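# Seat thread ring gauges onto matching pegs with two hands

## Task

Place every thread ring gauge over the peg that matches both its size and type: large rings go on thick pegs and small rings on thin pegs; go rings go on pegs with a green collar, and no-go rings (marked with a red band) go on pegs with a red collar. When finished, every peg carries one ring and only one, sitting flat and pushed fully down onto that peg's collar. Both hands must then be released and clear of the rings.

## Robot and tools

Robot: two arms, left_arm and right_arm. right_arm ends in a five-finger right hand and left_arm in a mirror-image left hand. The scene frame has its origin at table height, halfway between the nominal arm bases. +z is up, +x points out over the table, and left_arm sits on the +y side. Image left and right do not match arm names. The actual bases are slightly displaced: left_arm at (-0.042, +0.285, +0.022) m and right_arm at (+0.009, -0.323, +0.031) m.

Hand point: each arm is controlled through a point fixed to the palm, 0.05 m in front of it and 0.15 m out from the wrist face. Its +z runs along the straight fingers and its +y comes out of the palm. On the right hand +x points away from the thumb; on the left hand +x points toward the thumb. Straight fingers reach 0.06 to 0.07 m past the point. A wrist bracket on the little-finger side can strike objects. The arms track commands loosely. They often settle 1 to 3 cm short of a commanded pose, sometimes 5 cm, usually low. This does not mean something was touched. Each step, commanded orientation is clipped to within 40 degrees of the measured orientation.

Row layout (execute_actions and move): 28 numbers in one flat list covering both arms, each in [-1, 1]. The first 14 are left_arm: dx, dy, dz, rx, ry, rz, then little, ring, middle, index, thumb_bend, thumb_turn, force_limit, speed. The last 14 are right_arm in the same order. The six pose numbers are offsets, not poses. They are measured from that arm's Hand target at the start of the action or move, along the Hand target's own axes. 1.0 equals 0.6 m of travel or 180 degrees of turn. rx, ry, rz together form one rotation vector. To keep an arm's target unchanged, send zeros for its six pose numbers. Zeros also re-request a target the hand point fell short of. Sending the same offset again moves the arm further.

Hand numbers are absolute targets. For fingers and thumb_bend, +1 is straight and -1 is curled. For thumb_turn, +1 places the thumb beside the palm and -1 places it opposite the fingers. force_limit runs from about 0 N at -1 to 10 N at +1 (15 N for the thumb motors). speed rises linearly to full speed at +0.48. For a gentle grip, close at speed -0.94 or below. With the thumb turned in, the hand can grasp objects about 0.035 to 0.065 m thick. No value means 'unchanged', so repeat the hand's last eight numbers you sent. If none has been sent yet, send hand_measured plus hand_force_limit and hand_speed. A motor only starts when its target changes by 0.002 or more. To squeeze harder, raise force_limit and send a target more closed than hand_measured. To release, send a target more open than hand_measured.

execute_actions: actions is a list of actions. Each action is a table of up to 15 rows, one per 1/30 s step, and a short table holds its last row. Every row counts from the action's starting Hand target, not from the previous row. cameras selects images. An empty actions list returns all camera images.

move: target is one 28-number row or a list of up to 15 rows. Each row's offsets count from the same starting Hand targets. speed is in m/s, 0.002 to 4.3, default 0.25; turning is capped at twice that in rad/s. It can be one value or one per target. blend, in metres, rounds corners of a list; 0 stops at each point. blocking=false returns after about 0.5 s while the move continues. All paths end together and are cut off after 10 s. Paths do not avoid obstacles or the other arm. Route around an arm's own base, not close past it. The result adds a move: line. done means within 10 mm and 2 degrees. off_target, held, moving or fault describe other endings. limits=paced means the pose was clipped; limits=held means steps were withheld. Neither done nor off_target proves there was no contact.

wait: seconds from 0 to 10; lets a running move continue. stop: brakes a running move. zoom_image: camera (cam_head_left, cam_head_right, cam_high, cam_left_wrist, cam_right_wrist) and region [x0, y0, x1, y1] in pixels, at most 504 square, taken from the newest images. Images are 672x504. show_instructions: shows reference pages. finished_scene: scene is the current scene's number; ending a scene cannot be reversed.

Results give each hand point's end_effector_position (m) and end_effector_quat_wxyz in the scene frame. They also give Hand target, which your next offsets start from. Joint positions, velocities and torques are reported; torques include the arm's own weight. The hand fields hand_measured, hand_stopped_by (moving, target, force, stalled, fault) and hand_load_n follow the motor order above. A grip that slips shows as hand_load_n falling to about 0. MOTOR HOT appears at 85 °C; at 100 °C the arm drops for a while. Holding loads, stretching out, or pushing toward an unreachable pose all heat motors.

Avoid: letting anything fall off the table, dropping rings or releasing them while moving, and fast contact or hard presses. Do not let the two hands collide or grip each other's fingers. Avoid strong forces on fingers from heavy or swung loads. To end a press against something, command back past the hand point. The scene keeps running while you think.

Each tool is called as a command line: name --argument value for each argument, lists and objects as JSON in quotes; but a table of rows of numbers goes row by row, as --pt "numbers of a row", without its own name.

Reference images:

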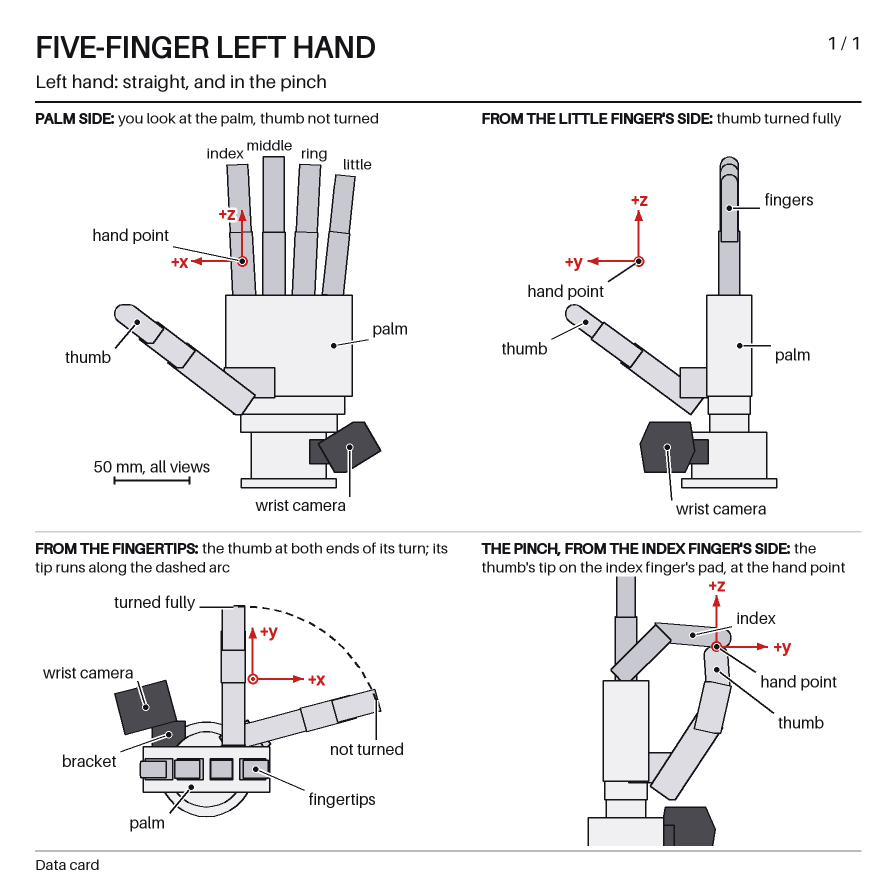

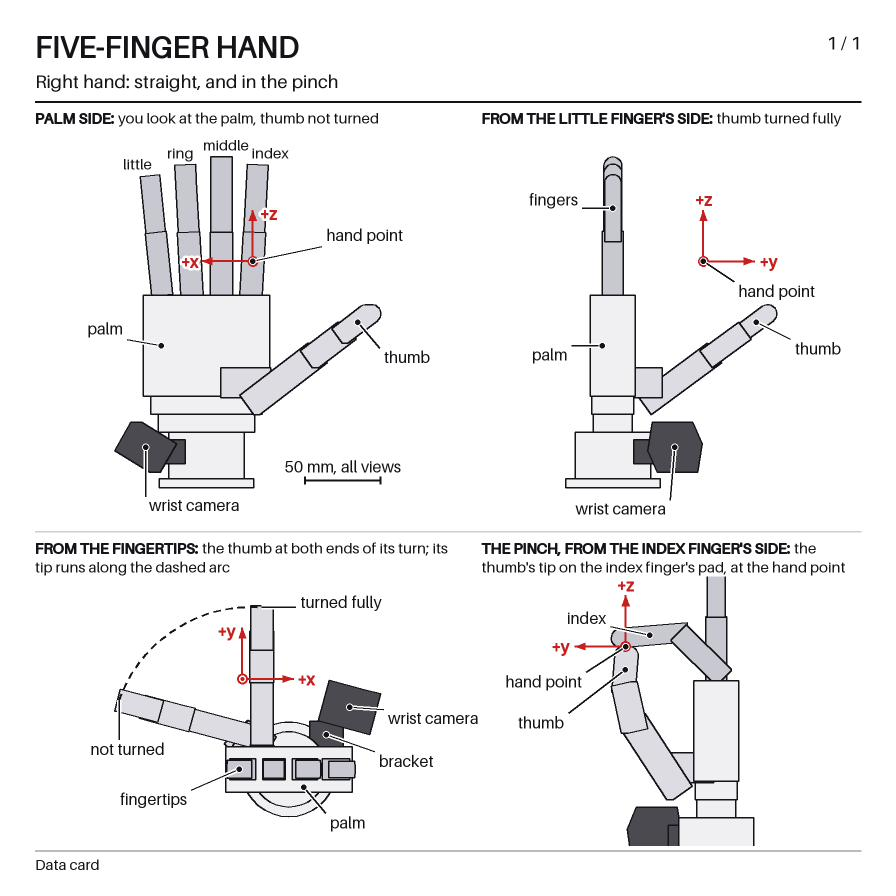

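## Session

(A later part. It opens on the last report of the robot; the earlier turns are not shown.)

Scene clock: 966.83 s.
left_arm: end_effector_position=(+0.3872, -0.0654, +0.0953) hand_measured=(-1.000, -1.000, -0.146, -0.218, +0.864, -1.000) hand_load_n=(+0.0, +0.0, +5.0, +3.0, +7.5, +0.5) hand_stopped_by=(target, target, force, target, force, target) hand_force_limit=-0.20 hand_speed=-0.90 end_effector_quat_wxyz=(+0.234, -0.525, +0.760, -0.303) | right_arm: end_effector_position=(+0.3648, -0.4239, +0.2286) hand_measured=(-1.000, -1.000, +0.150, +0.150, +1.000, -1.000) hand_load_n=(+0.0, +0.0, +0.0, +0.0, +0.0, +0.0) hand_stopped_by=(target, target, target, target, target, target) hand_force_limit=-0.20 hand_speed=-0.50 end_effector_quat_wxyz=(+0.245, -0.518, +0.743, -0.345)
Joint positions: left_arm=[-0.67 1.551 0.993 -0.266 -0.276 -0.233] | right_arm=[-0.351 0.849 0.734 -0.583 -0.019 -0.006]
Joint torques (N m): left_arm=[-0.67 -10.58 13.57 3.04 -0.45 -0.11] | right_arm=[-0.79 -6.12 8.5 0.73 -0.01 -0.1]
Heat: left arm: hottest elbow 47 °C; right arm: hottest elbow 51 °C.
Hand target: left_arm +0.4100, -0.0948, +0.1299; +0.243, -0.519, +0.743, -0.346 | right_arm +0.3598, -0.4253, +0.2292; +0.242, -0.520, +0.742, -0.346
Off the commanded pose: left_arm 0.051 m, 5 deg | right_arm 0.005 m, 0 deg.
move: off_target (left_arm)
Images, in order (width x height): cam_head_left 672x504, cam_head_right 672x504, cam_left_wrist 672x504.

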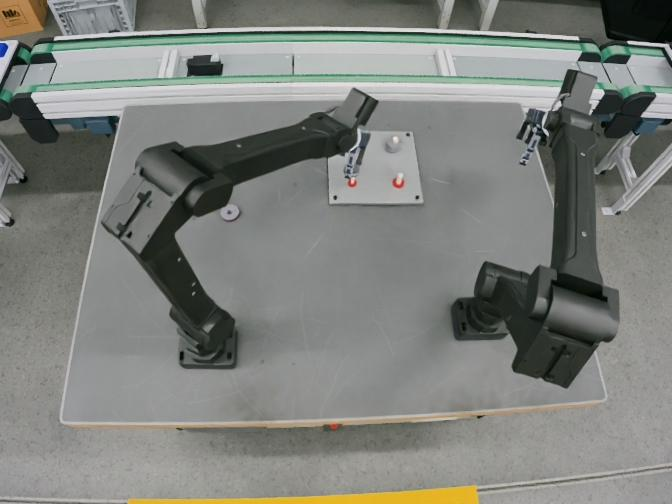

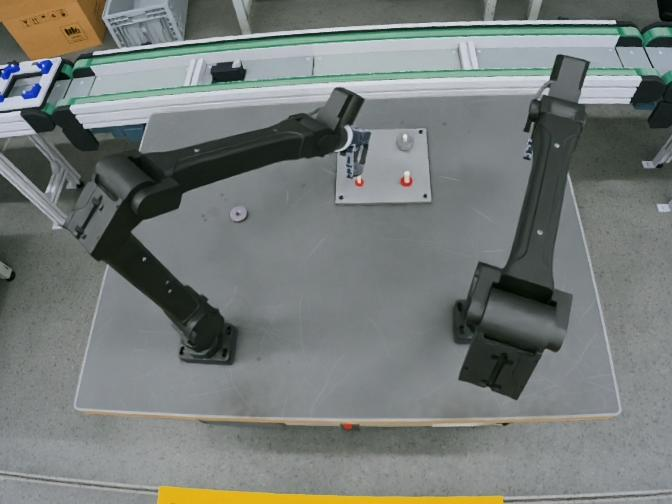

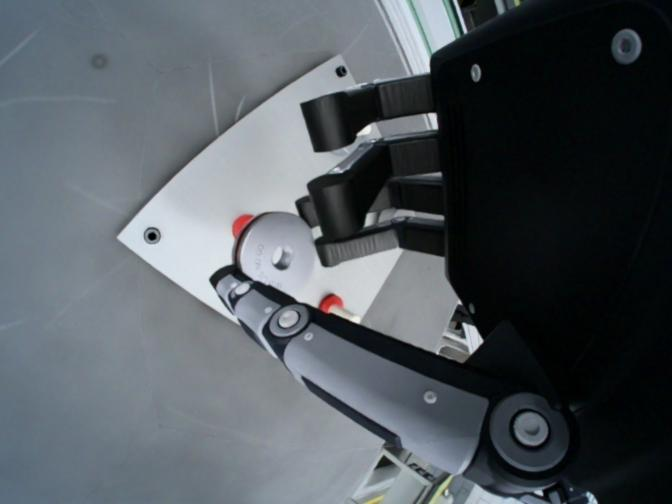

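move --target '[0.0131,-0.0017,0.028,0,0,0,-1,-1,-0.22,-0.22,0.7,-1,-0.2,-0.9,0,0,0,0,0,0,-1,-1,0.15,0.15,1,-1,-0.2,-0.5]' --speed 0.05 --cameras '["cam_head_left","cam_head_right","cam_left_wrist"]'

zoom_image --camera "cam_head_right" --region '[330, 135, 390, 195]'

zoom_image --camera "cam_head_left" --region '[325, 135, 385, 195]'

zoom_image --camera "cam_left_wrist" --region '[180, 180, 380, 350]'

Scene clock: 983.10 s.
left_arm: end_effector_position=(+0.3955, -0.0749, +0.0836) hand_measured=(-1.000, -1.000, -0.146, -0.218, +0.864, -1.000) hand_load_n=(+0.0, +0.0, +5.0, +2.5, +7.5, +0.5) hand_stopped_by=(target, target, force, target, force, target) hand_force_limit=-0.20 hand_speed=-0.90 end_effector_quat_wxyz=(+0.234, -0.525, +0.760, -0.301) | right_arm: end_effector_position=(+0.3648, -0.4239, +0.2286) hand_measured=(-1.000, -1.000, +0.150, +0.150, +1.000, -1.000) hand_load_n=(+0.0, +0.0, +0.0, +0.0, +0.0, +0.0) hand_stopped_by=(target, target, target, target, target, target) hand_force_limit=-0.20 hand_speed=-0.50 end_effector_quat_wxyz=(+0.245, -0.518, +0.743, -0.345)
Joint positions: left_arm=[-0.675 1.599 1.018 -0.248 -0.28 -0.237] | right_arm=[-0.351 0.849 0.734 -0.583 -0.019 -0.006]
Joint torques (N m): left_arm=[-0.85 -10.81 13.82 3.07 -0.45 -0.11] | right_arm=[-0.79 -6.18 8.5 0.72 -0.01 -0.1]
Motor temperatures (°C): left_arm=[33 38 49 34 33 32] | right_arm=[34 35 51 35 32 35]
Heat: left arm: hottest elbow 49 °C; right arm: hottest elbow 51 °C.
Hand target: left_arm +0.4199, -0.1069, +0.1198; +0.243, -0.519, +0.743, -0.346 | right_arm +0.3598, -0.4253, +0.2292; +0.242, -0.520, +0.742, -0.346
Off the commanded pose: left_arm 0.054 m, 6 deg | right_arm 0.005 m, 0 deg.
move: off_target (left_arm)
Images, in order (width x height): cam_head_left 672x504, cam_head_right 672x504, cam_left_wrist 672x504.

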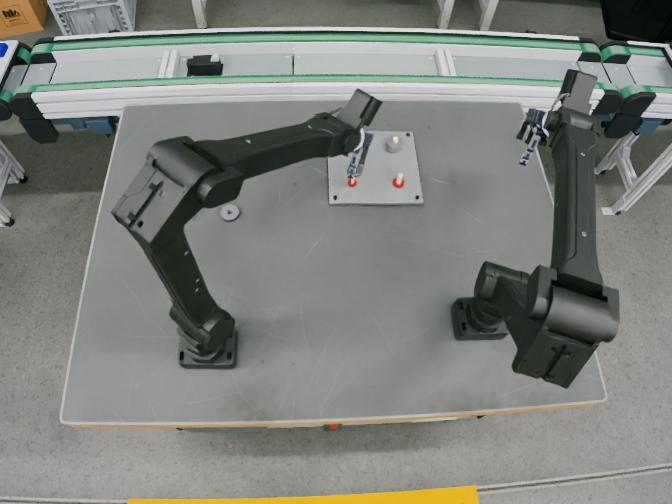

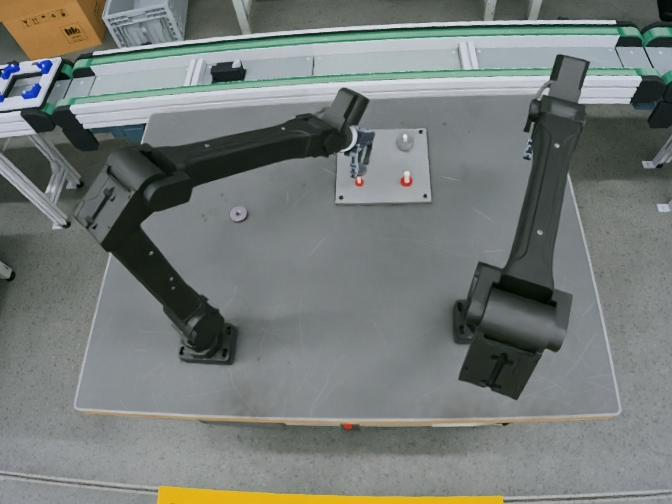

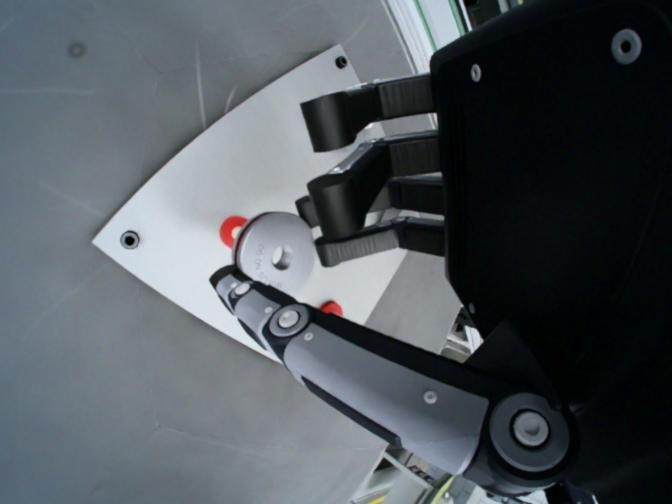

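Scaled by 8.400 from the camera's 672x504 image, which has a finer 960x720 frame.

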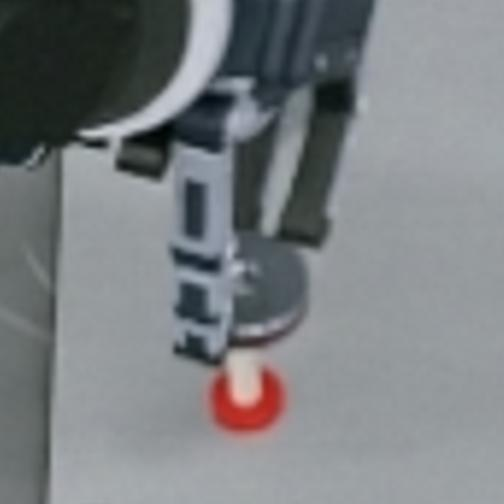

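Scaled by 8.400 from the camera's 672x504 image, which has a finer 960x720 frame.

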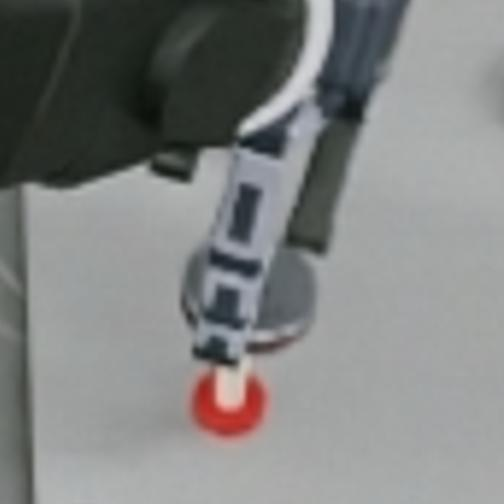

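Scaled by 2.520 from the camera's 672x504 image, which has a finer 960x720 frame.

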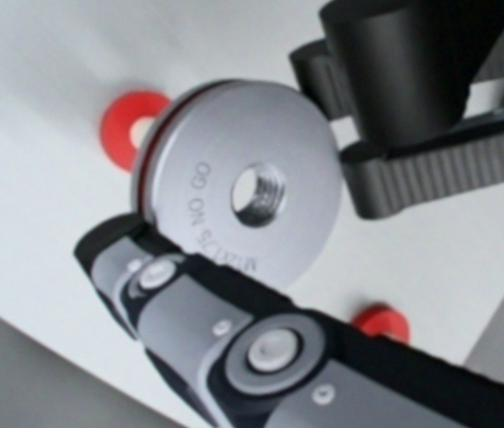

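move --target '[-0.002,-0.0058,-0.0035,0.0239,0.0102,-0.0122,-1,-1,-0.22,-0.22,0.7,-1,-0.2,-0.9,0,0,0,0,0,0,-1,-1,0.15,0.15,1,-1,-0.2,-0.5]' --speed 0.05 --cameras '["cam_head_left","cam_head_right","cam_left_wrist"]'

zoom_image --camera "cam_head_right" --region '[330, 135, 390, 195]'

zoom_image --camera "cam_head_left" --region '[325, 135, 385, 195]'

Scene clock: 1016.37 s.
left_arm: end_effector_position=(+0.4153, -0.0962, +0.1039) hand_measured=(-1.000, -1.000, -0.146, -0.218, +0.864, -1.000) hand_load_n=(+0.0, +0.0, +4.5, +3.0, +7.5, +0.5) hand_stopped_by=(target, target, force, target, force, target) hand_force_limit=-0.20 hand_speed=-0.90 end_effector_quat_wxyz=(+0.241, -0.520, +0.736, -0.360) | right_arm: end_effector_position=(+0.3648, -0.4239, +0.2286) hand_measured=(-1.000, -1.000, +0.150, +0.150, +1.000, -1.000) hand_load_n=(+0.0, +0.0, +0.0, +0.0, +0.0, +0.0) hand_stopped_by=(target, target, target, target, target, target) hand_force_limit=-0.20 hand_speed=-0.50 end_effector_quat_wxyz=(+0.245, -0.518, +0.743, -0.345)
Joint positions: left_arm=[-0.675 1.599 1.018 -0.122 -0.265 -0.245] | right_arm=[-0.351 0.849 0.734 -0.583 -0.019 -0.006]
Joint torques (N m): left_arm=[0.09 -12.57 8.77 3.41 -0.2 -0.12] | right_arm=[-0.79 -6.18 8.51 0.72 -0.02 -0.1]
Heat: left arm: hottest elbow 50 °C; right arm: hottest elbow 51 °C.
Hand target: left_arm +0.4209, -0.1060, +0.1238; +0.243, -0.518, +0.723, -0.386 | right_arm +0.3598, -0.4253, +0.2292; +0.242, -0.520, +0.742, -0.346
Off the commanded pose: left_arm 0.023 m, 3 deg | right_arm 0.005 m, 0 deg.
move: off_target (left_arm)
Images, in order (width x height): cam_head_left 672x504, cam_head_right 672x504, cam_left_wrist 672x504.

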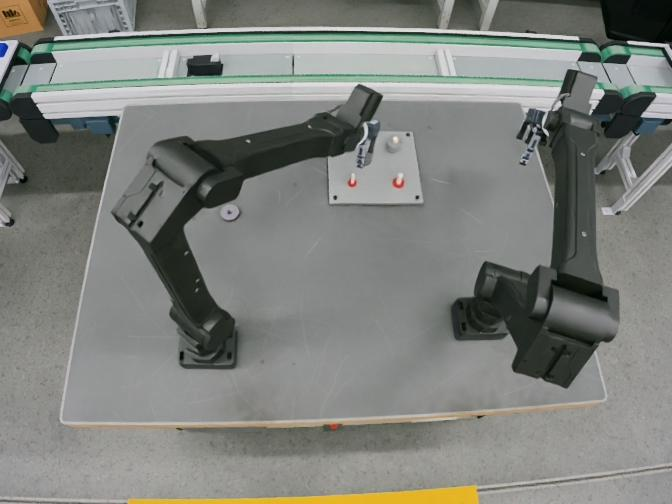

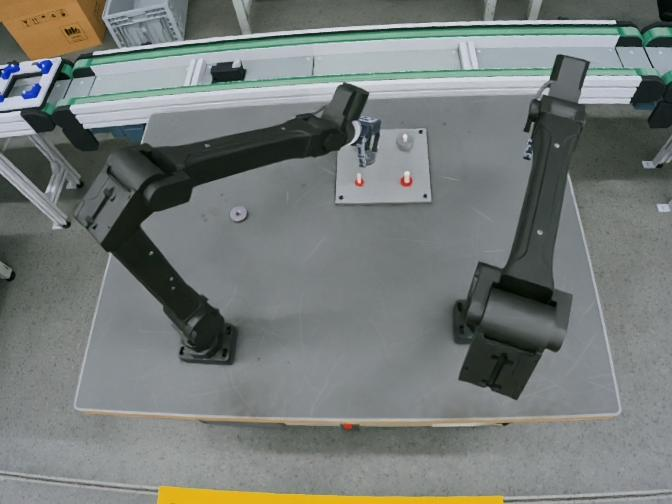

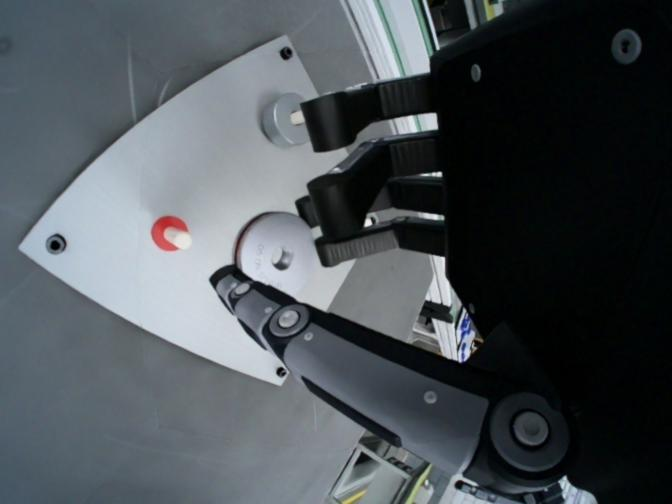

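Scaled by 8.400 from the camera's 672x504 image, which has a finer 960x720 frame.

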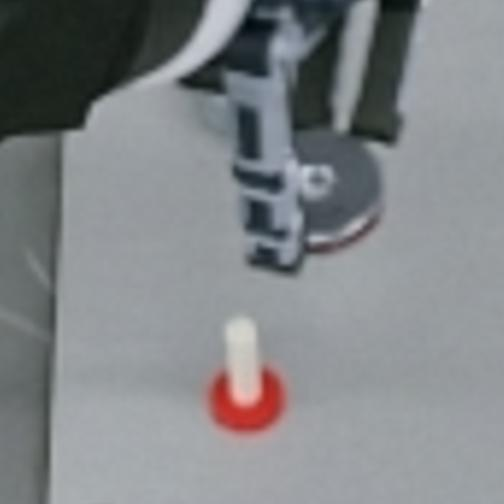

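Scaled by 8.400 from the camera's 672x504 image, which has a finer 960x720 frame.

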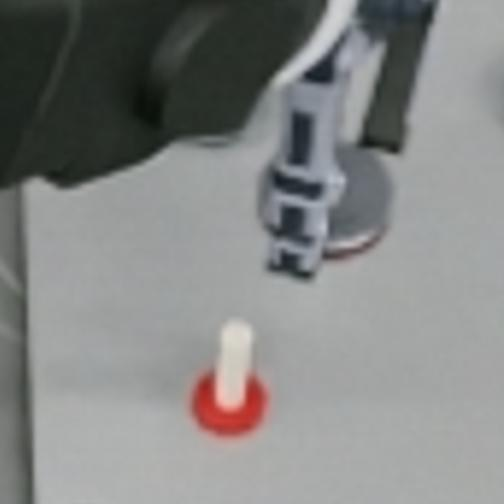

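wait --seconds 0.1 --cameras '["cam_head_left","cam_head_right","cam_high"]'

zoom_image --camera "cam_head_right" --region '[330, 115, 410, 175]'

zoom_image --camera "cam_head_left" --region '[325, 115, 405, 175]'

Scene clock: 1041.80 s.
left_arm: end_effector_position=(+0.4154, -0.0963, +0.1040) hand_measured=(-1.000, -1.000, -0.146, -0.218, +0.864, -1.000) hand_load_n=(+0.0, +0.0, +4.5, +3.0, +7.5, +0.5) hand_stopped_by=(target, target, force, target, force, target) hand_force_limit=-0.20 hand_speed=-0.90 end_effector_quat_wxyz=(+0.241, -0.520, +0.736, -0.361) | right_arm: end_effector_position=(+0.3648, -0.4239, +0.2286) hand_measured=(-1.000, -1.000, +0.150, +0.150, +1.000, -1.000) hand_load_n=(+0.0, +0.0, +0.0, +0.0, +0.0, +0.0) hand_stopped_by=(target, target, target, target, target, target) hand_force_limit=-0.20 hand_speed=-0.50 end_effector_quat_wxyz=(+0.245, -0.518, +0.743, -0.345)
Joint positions: left_arm=[-0.675 1.599 1.018 -0.122 -0.265 -0.245] | right_arm=[-0.351 0.849 0.734 -0.583 -0.019 -0.006]
Joint torques (N m): left_arm=[0.15 -12.45 8.81 3.21 -0.23 -0.1] | right_arm=[-0.85 -6.12 8.51 0.73 -0.01 -0.1]
Heat: left arm: hottest elbow 47 °C; right arm: hottest elbow 51 °C.
Hand target: left_arm +0.4209, -0.1060, +0.1238; +0.243, -0.518, +0.723, -0.386 | right_arm +0.3598, -0.4253, +0.2292; +0.242, -0.520, +0.742, -0.346
Off the commanded pose: left_arm 0.023 m, 3 deg | right_arm 0.005 m, 0 deg.
wait: 0.10 s; at rest from the start
Images, in order (width x height): cam_head_left 672x504, cam_head_right 672x504, cam_high 672x504.

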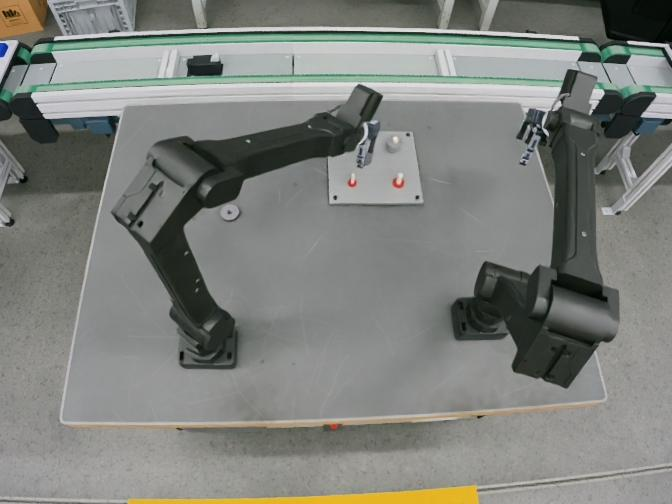

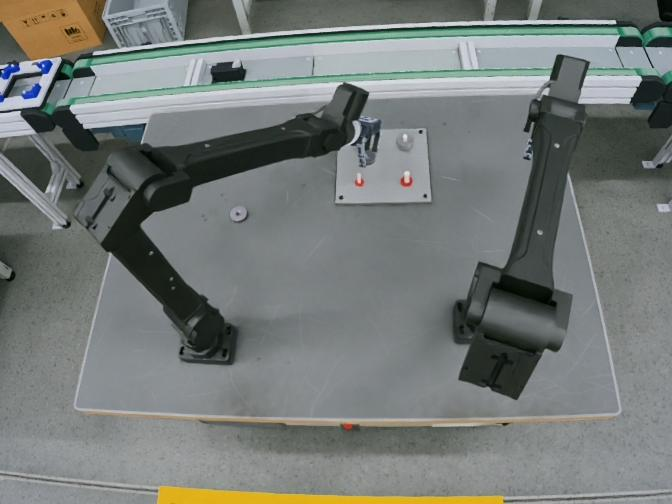

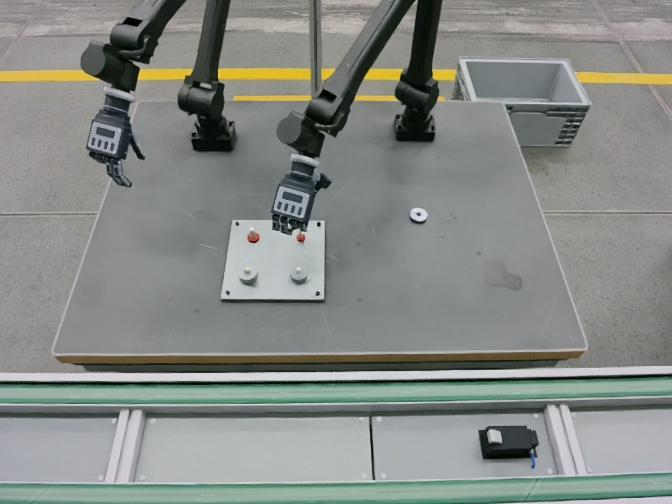

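Scaled by 6.300 from the camera's 672x504 image, which has a finer 960x720 frame.

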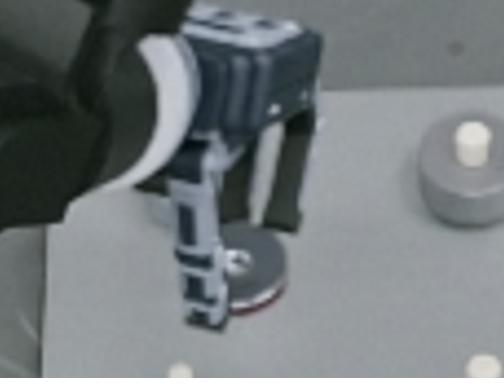

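Scaled by 6.300 from the camera's 672x504 image, which has a finer 960x720 frame.

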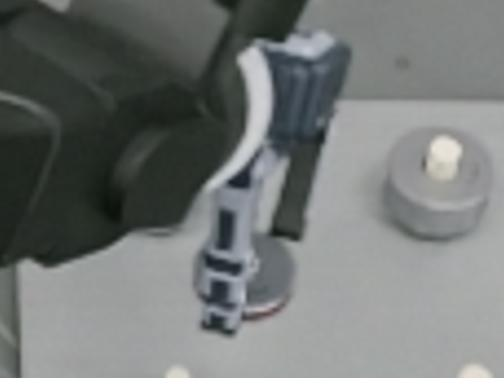

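move --target '[-0.0241,0.0450,-0.0217,0,0,0,-1,-1,-0.22,-0.22,0.7,-1,-0.2,-0.9,0,0,0,0,0,0,-1,-1,0.15,0.15,1,-1,-0.2,-0.5]' --speed 0.05 --cameras '["cam_head_left","cam_head_right"]'

zoom_image --camera "cam_head_right" --region '[330, 135, 390, 195]'

zoom_image --camera "cam_head_left" --region '[325, 135, 385, 195]'

Scene clock: 1050.40 s.
left_arm: end_effector_position=(+0.3953, -0.0807, +0.0916) hand_measured=(-1.000, -1.000, -0.146, -0.218, +0.864, -1.000) hand_load_n=(+0.0, +0.0, +5.0, +2.5, +7.5, +0.5) hand_stopped_by=(target, target, force, target, force, target) hand_force_limit=-0.20 hand_speed=-0.90 end_effector_quat_wxyz=(+0.239, -0.519, +0.735, -0.364) | right_arm: end_effector_position=(+0.3648, -0.4239, +0.2286) hand_measured=(-1.000, -1.000, +0.150, +0.150, +1.000, -1.000) hand_load_n=(+0.0, +0.0, +0.0, +0.0, -0.5, +0.0) hand_stopped_by=(target, target, target, target, target, target) hand_force_limit=-0.20 hand_speed=-0.50 end_effector_quat_wxyz=(+0.245, -0.518, +0.743, -0.345)
Joint positions: left_arm=[-0.675 1.559 0.926 -0.064 -0.259 -0.245] | right_arm=[-0.351 0.849 0.734 -0.583 -0.019 -0.006]
Joint torques (N m): left_arm=[0.97 -12.4 7.6 3.23 -0.22 -0.07] | right_arm=[-0.79 -6.18 8.5 0.72 -0.01 -0.1]
Heat: left arm: hottest elbow 47 °C; right arm: hottest elbow 51 °C.
Hand target: left_arm +0.4009, -0.0840, +0.1089; +0.243, -0.518, +0.723, -0.386 | right_arm +0.3598, -0.4253, +0.2292; +0.242, -0.520, +0.742, -0.346
Off the commanded pose: left_arm 0.018 m, 3 deg | right_arm 0.005 m, 0 deg.
move: off_target (left_arm)
Images, in order (width x height): cam_head_left 672x504, cam_head_right 672x504.

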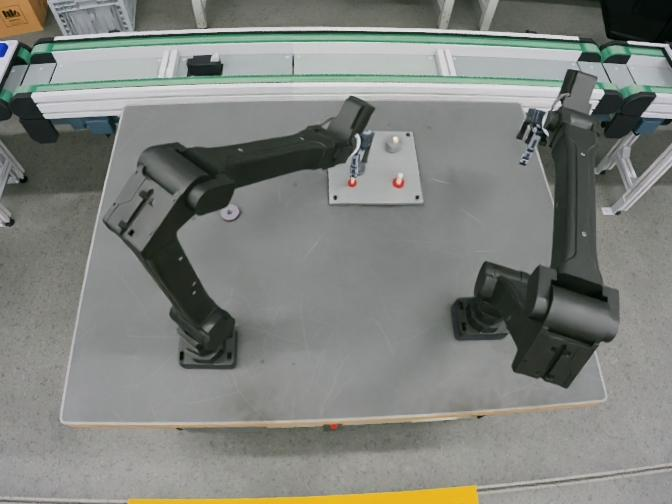

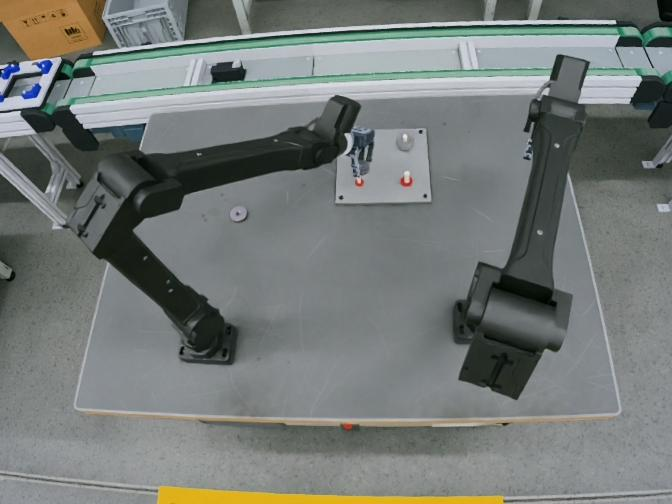

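Scaled by 8.400 from the camera's 672x504 image, which has a finer 960x720 frame.

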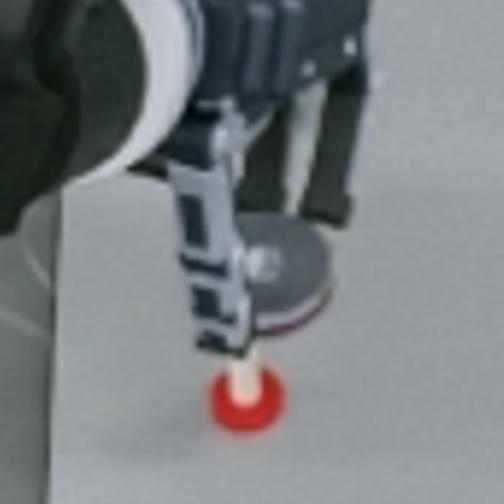

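Scaled by 8.400 from the camera's 672x504 image, which has a finer 960x720 frame.

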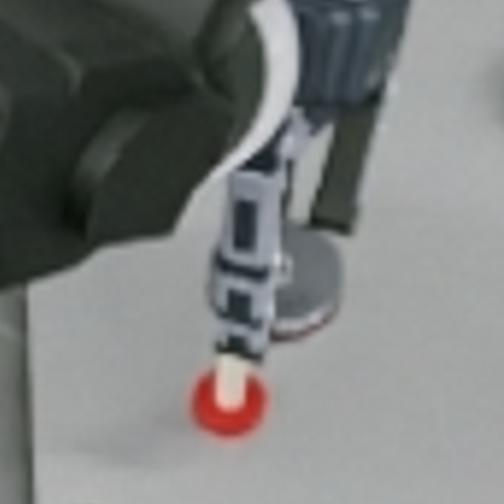

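move --target '[-0.0188,0.0150,0.0004,0,0,0,-1,-1,-0.22,-0.22,0.7,-1,-0.2,-0.9,0,0,0,0,0,0,-1,-1,0.15,0.15,1,-1,-0.2,-0.5]' --speed 0.05 --cameras '["cam_head_left","cam_head_right"]'

zoom_image --camera "cam_head_right" --region '[330, 135, 390, 195]'

zoom_image --camera "cam_head_left" --region '[325, 135, 385, 195]'

Scene clock: 1065.17 s.
left_arm: end_effector_position=(+0.3900, -0.0742, +0.0841) hand_measured=(-1.000, -1.000, -0.146, -0.218, +0.864, -1.000) hand_load_n=(+0.0, +0.0, +4.5, +3.0, +7.0, +0.5) hand_stopped_by=(target, target, force, target, force, target) hand_force_limit=-0.20 hand_speed=-0.90 end_effector_quat_wxyz=(+0.235, -0.519, +0.735, -0.367) | right_arm: end_effector_position=(+0.3648, -0.4239, +0.2286) hand_measured=(-1.000, -1.000, +0.150, +0.150, +1.000, -1.000) hand_load_n=(+0.0, +0.0, +0.0, +0.0, +0.0, +0.0) hand_stopped_by=(target, target, target, target, target, target) hand_force_limit=-0.20 hand_speed=-0.50 end_effector_quat_wxyz=(+0.245, -0.518, +0.743, -0.345)
Joint positions: left_arm=[-0.667 1.552 0.891 -0.034 -0.244 -0.244] | right_arm=[-0.351 0.849 0.734 -0.583 -0.019 -0.006]
Joint torques (N m): left_arm=[1.67 -11.99 7.51 3.15 -0.21 0.02] | right_arm=[-0.79 -6.12 8.51 0.73 -0.01 -0.1]
Heat: left arm: hottest elbow 46 °C; right arm: hottest elbow 51 °C.
Hand target: left_arm +0.4000, -0.0719, +0.1010; +0.243, -0.519, +0.723, -0.386 | right_arm +0.3598, -0.4253, +0.2292; +0.242, -0.520, +0.742, -0.346
Off the commanded pose: left_arm 0.020 m, 3 deg | right_arm 0.005 m, 0 deg.
move: off_target (left_arm)
Images, in order (width x height): cam_head_left 672x504, cam_head_right 672x504.

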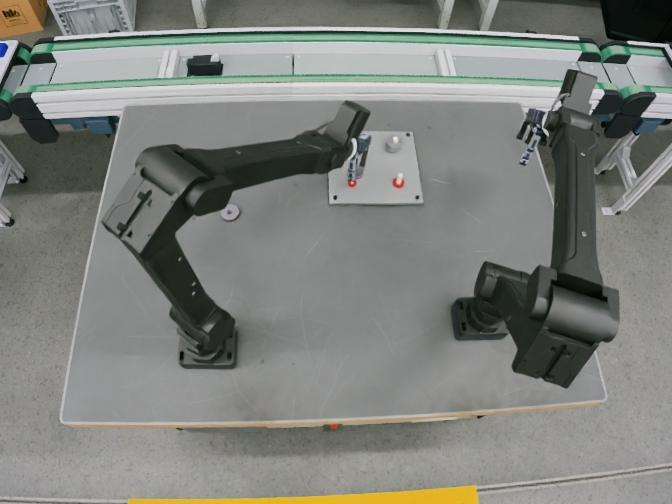

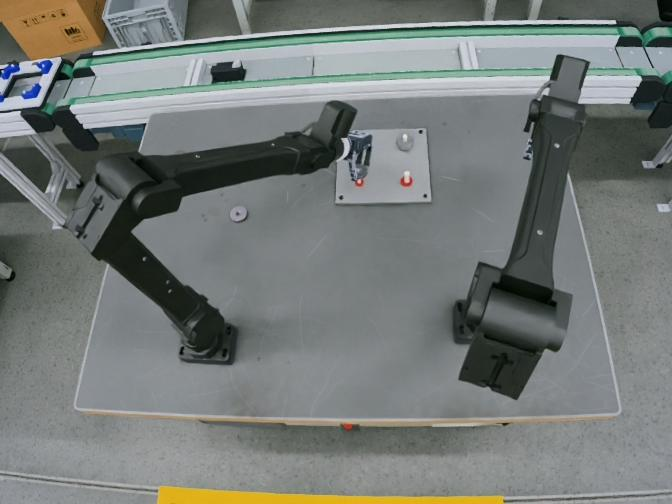

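Scaled by 8.400 from the camera's 672x504 image, which has a finer 960x720 frame.

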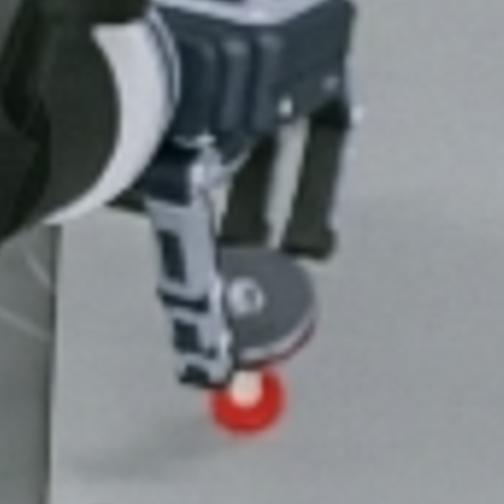

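Scaled by 8.400 from the camera's 672x504 image, which has a finer 960x720 frame.

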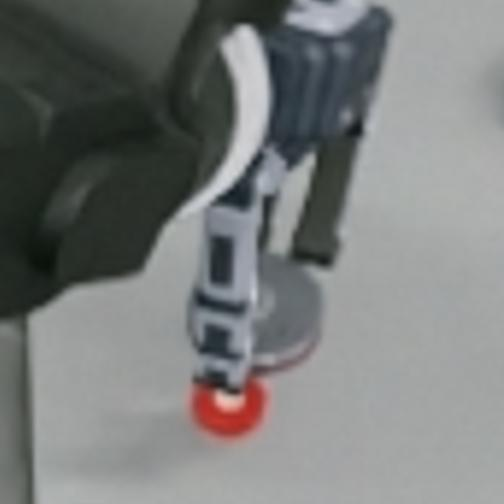

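move --target '[-0.0102,-0.0009,0.0090,0,0,0,-1,-1,-0.22,-0.22,0.7,-1,-0.2,-0.9,0,0,0,0,0,0,-1,-1,0.15,0.15,1,-1,-0.2,-0.5]' --speed 0.05 --cameras '["cam_head_left","cam_head_right"]'

zoom_image --camera "cam_head_right" --region '[330, 135, 390, 195]'

zoom_image --camera "cam_head_left" --region '[325, 135, 385, 195]'

Scene clock: 1072.90 s.
left_arm: end_effector_position=(+0.3959, -0.0699, +0.0857) hand_measured=(-1.000, -1.000, -0.146, -0.218, +0.864, -1.000) hand_load_n=(+0.0, +0.5, +4.5, +3.0, +7.5, +0.5) hand_stopped_by=(target, target, force, target, force, target) hand_force_limit=-0.20 hand_speed=-0.90 end_effector_quat_wxyz=(+0.235, -0.519, +0.734, -0.370) | right_arm: end_effector_position=(+0.3648, -0.4239, +0.2286) hand_measured=(-1.000, -1.000, +0.150, +0.150, +1.000, -1.000) hand_load_n=(+0.0, +0.0, +0.0, -0.5, +0.0, +0.0) hand_stopped_by=(target, target, target, target, target, target) hand_force_limit=-0.20 hand_speed=-0.50 end_effector_quat_wxyz=(+0.245, -0.518, +0.743, -0.345)
Joint positions: left_arm=[-0.651 1.552 0.891 -0.023 -0.231 -0.235] | right_arm=[-0.351 0.849 0.734 -0.583 -0.019 -0.006]
Joint torques (N m): left_arm=[1.9 -10.87 7.77 3.22 -0.24 0.02] | right_arm=[-0.85 -6.18 8.51 0.72 -0.02 -0.1]
Heat: left arm: hottest elbow 45 °C; right arm: hottest elbow 51 °C.
Hand target: left_arm +0.4064, -0.0681, +0.0979; +0.243, -0.518, +0.723, -0.386 | right_arm +0.3598, -0.4253, +0.2292; +0.242, -0.520, +0.742, -0.346
Off the commanded pose: left_arm 0.016 m, 2 deg | right_arm 0.005 m, 0 deg.
move: off_target (left_arm)
Images, in order (width x height): cam_head_left 672x504, cam_head_right 672x504.

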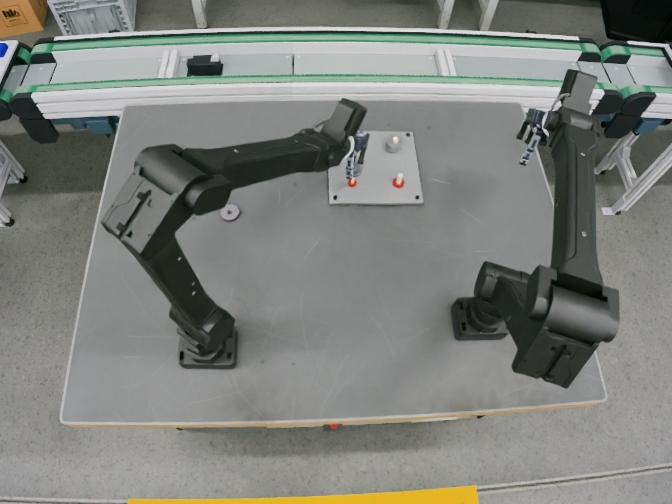

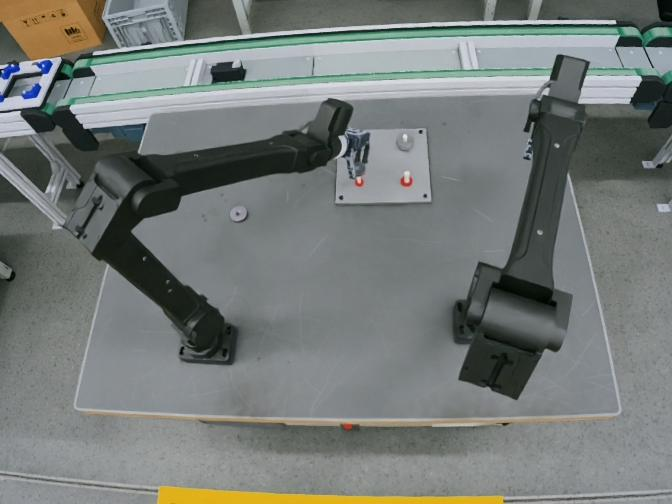

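Scaled by 8.400 from the camera's 672x504 image, which has a finer 960x720 frame.

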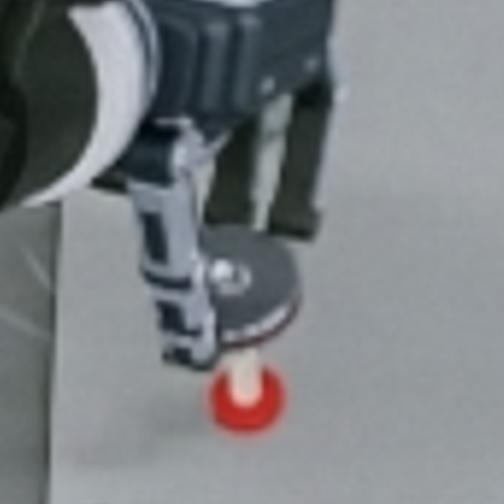

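Scaled by 8.400 from the camera's 672x504 image, which has a finer 960x720 frame.

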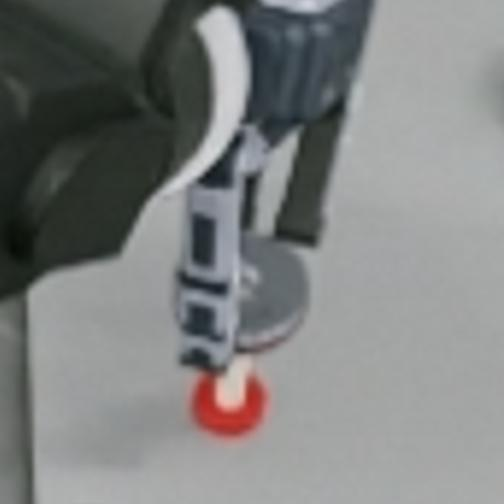

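move --target '[0.0010,0.0138,0.0152,0,0,0,-1,-1,-0.22,-0.22,0.7,-1,-0.2,-0.9,0,0,0,0,0,0,-1,-1,0.15,0.15,1,-1,-0.2,-0.5]' --speed 0.05 --cameras '["cam_head_left","cam_head_right"]'

zoom_image --camera "cam_head_right" --region '[330, 135, 390, 195]'

zoom_image --camera "cam_head_left" --region '[325, 135, 385, 195]'

Scene clock: 1095.53 s.
left_arm: end_effector_position=(+0.4004, -0.0735, +0.0815) hand_measured=(-1.000, -1.000, -0.146, -0.218, +0.864, -1.000) hand_load_n=(+0.0, +0.0, +5.0, +3.0, +7.5, +0.5) hand_stopped_by=(target, target, force, target, force, target) hand_force_limit=-0.20 hand_speed=-0.90 end_effector_quat_wxyz=(+0.237, -0.518, +0.731, -0.377) | right_arm: end_effector_position=(+0.3648, -0.4239, +0.2286) hand_measured=(-1.000, -1.000, +0.150, +0.150, +1.000, -1.000) hand_load_n=(+0.0, +0.0, +0.0, +0.0, +0.0, +0.0) hand_stopped_by=(target, target, target, target, target, target) hand_force_limit=-0.20 hand_speed=-0.50 end_effector_quat_wxyz=(+0.245, -0.518, +0.743, -0.345)
Joint positions: left_arm=[-0.651 1.571 0.891 0.01 -0.231 -0.234] | right_arm=[-0.351 0.849 0.734 -0.583 -0.019 -0.006]
Joint torques (N m): left_arm=[1.73 -10.34 7.25 3.37 -0.21 0.02] | right_arm=[-0.85 -6.12 8.51 0.73 -0.01 -0.1]
Motor temperatures (°C): left_arm=[33 38 44 34 33 32] | right_arm=[34 34 51 35 32 35]
Heat: left arm: hottest elbow 44 °C; right arm: hottest elbow 51 °C.
Hand target: left_arm +0.4084, -0.0701, +0.0859; +0.243, -0.518, +0.723, -0.386 | right_arm +0.3598, -0.4253, +0.2292; +0.242, -0.520, +0.742, -0.346
Off the commanded pose: left_arm 0.010 m, 2 deg | right_arm 0.005 m, 0 deg.
move: done
Images, in order (width x height): cam_head_left 672x504, cam_head_right 672x504.

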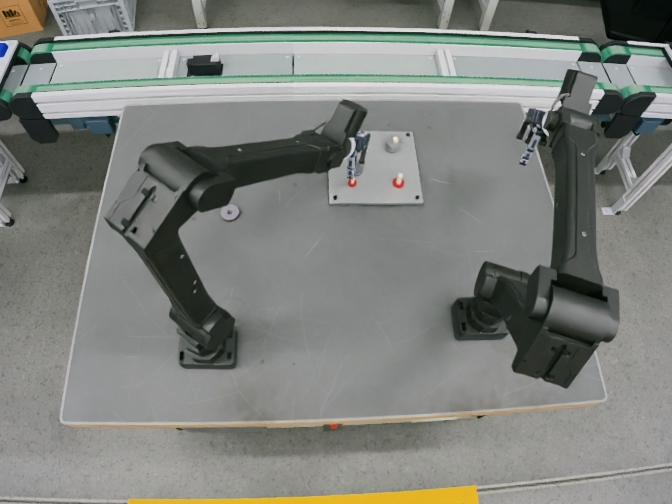

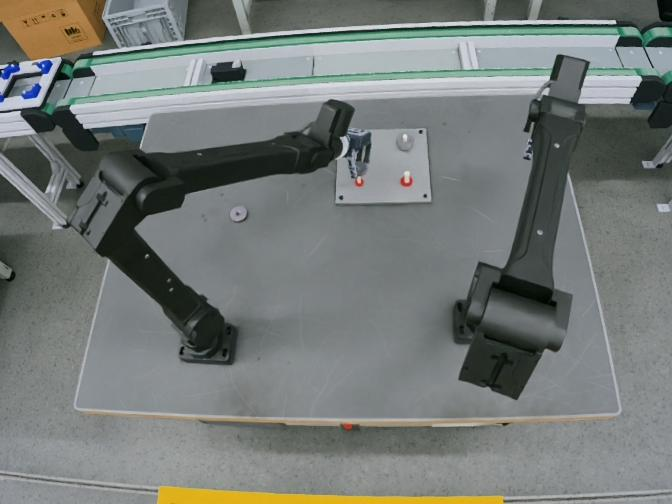

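Scaled by 8.400 from the camera's 672x504 image, which has a finer 960x720 frame.

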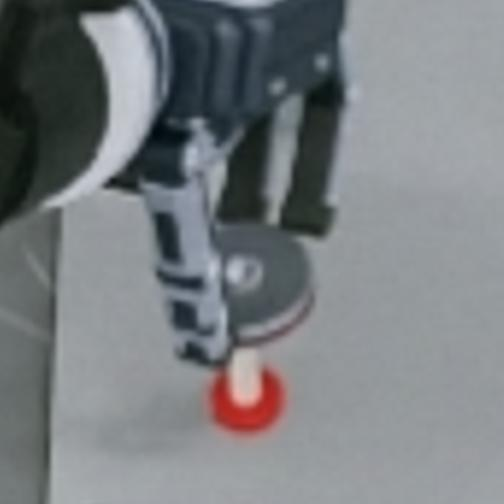

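Scaled by 8.400 from the camera's 672x504 image, which has a finer 960x720 frame.

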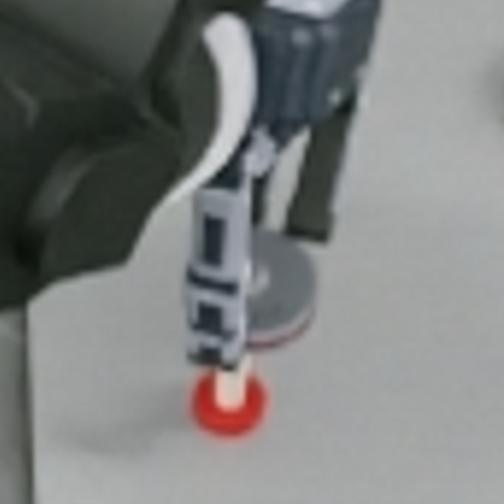

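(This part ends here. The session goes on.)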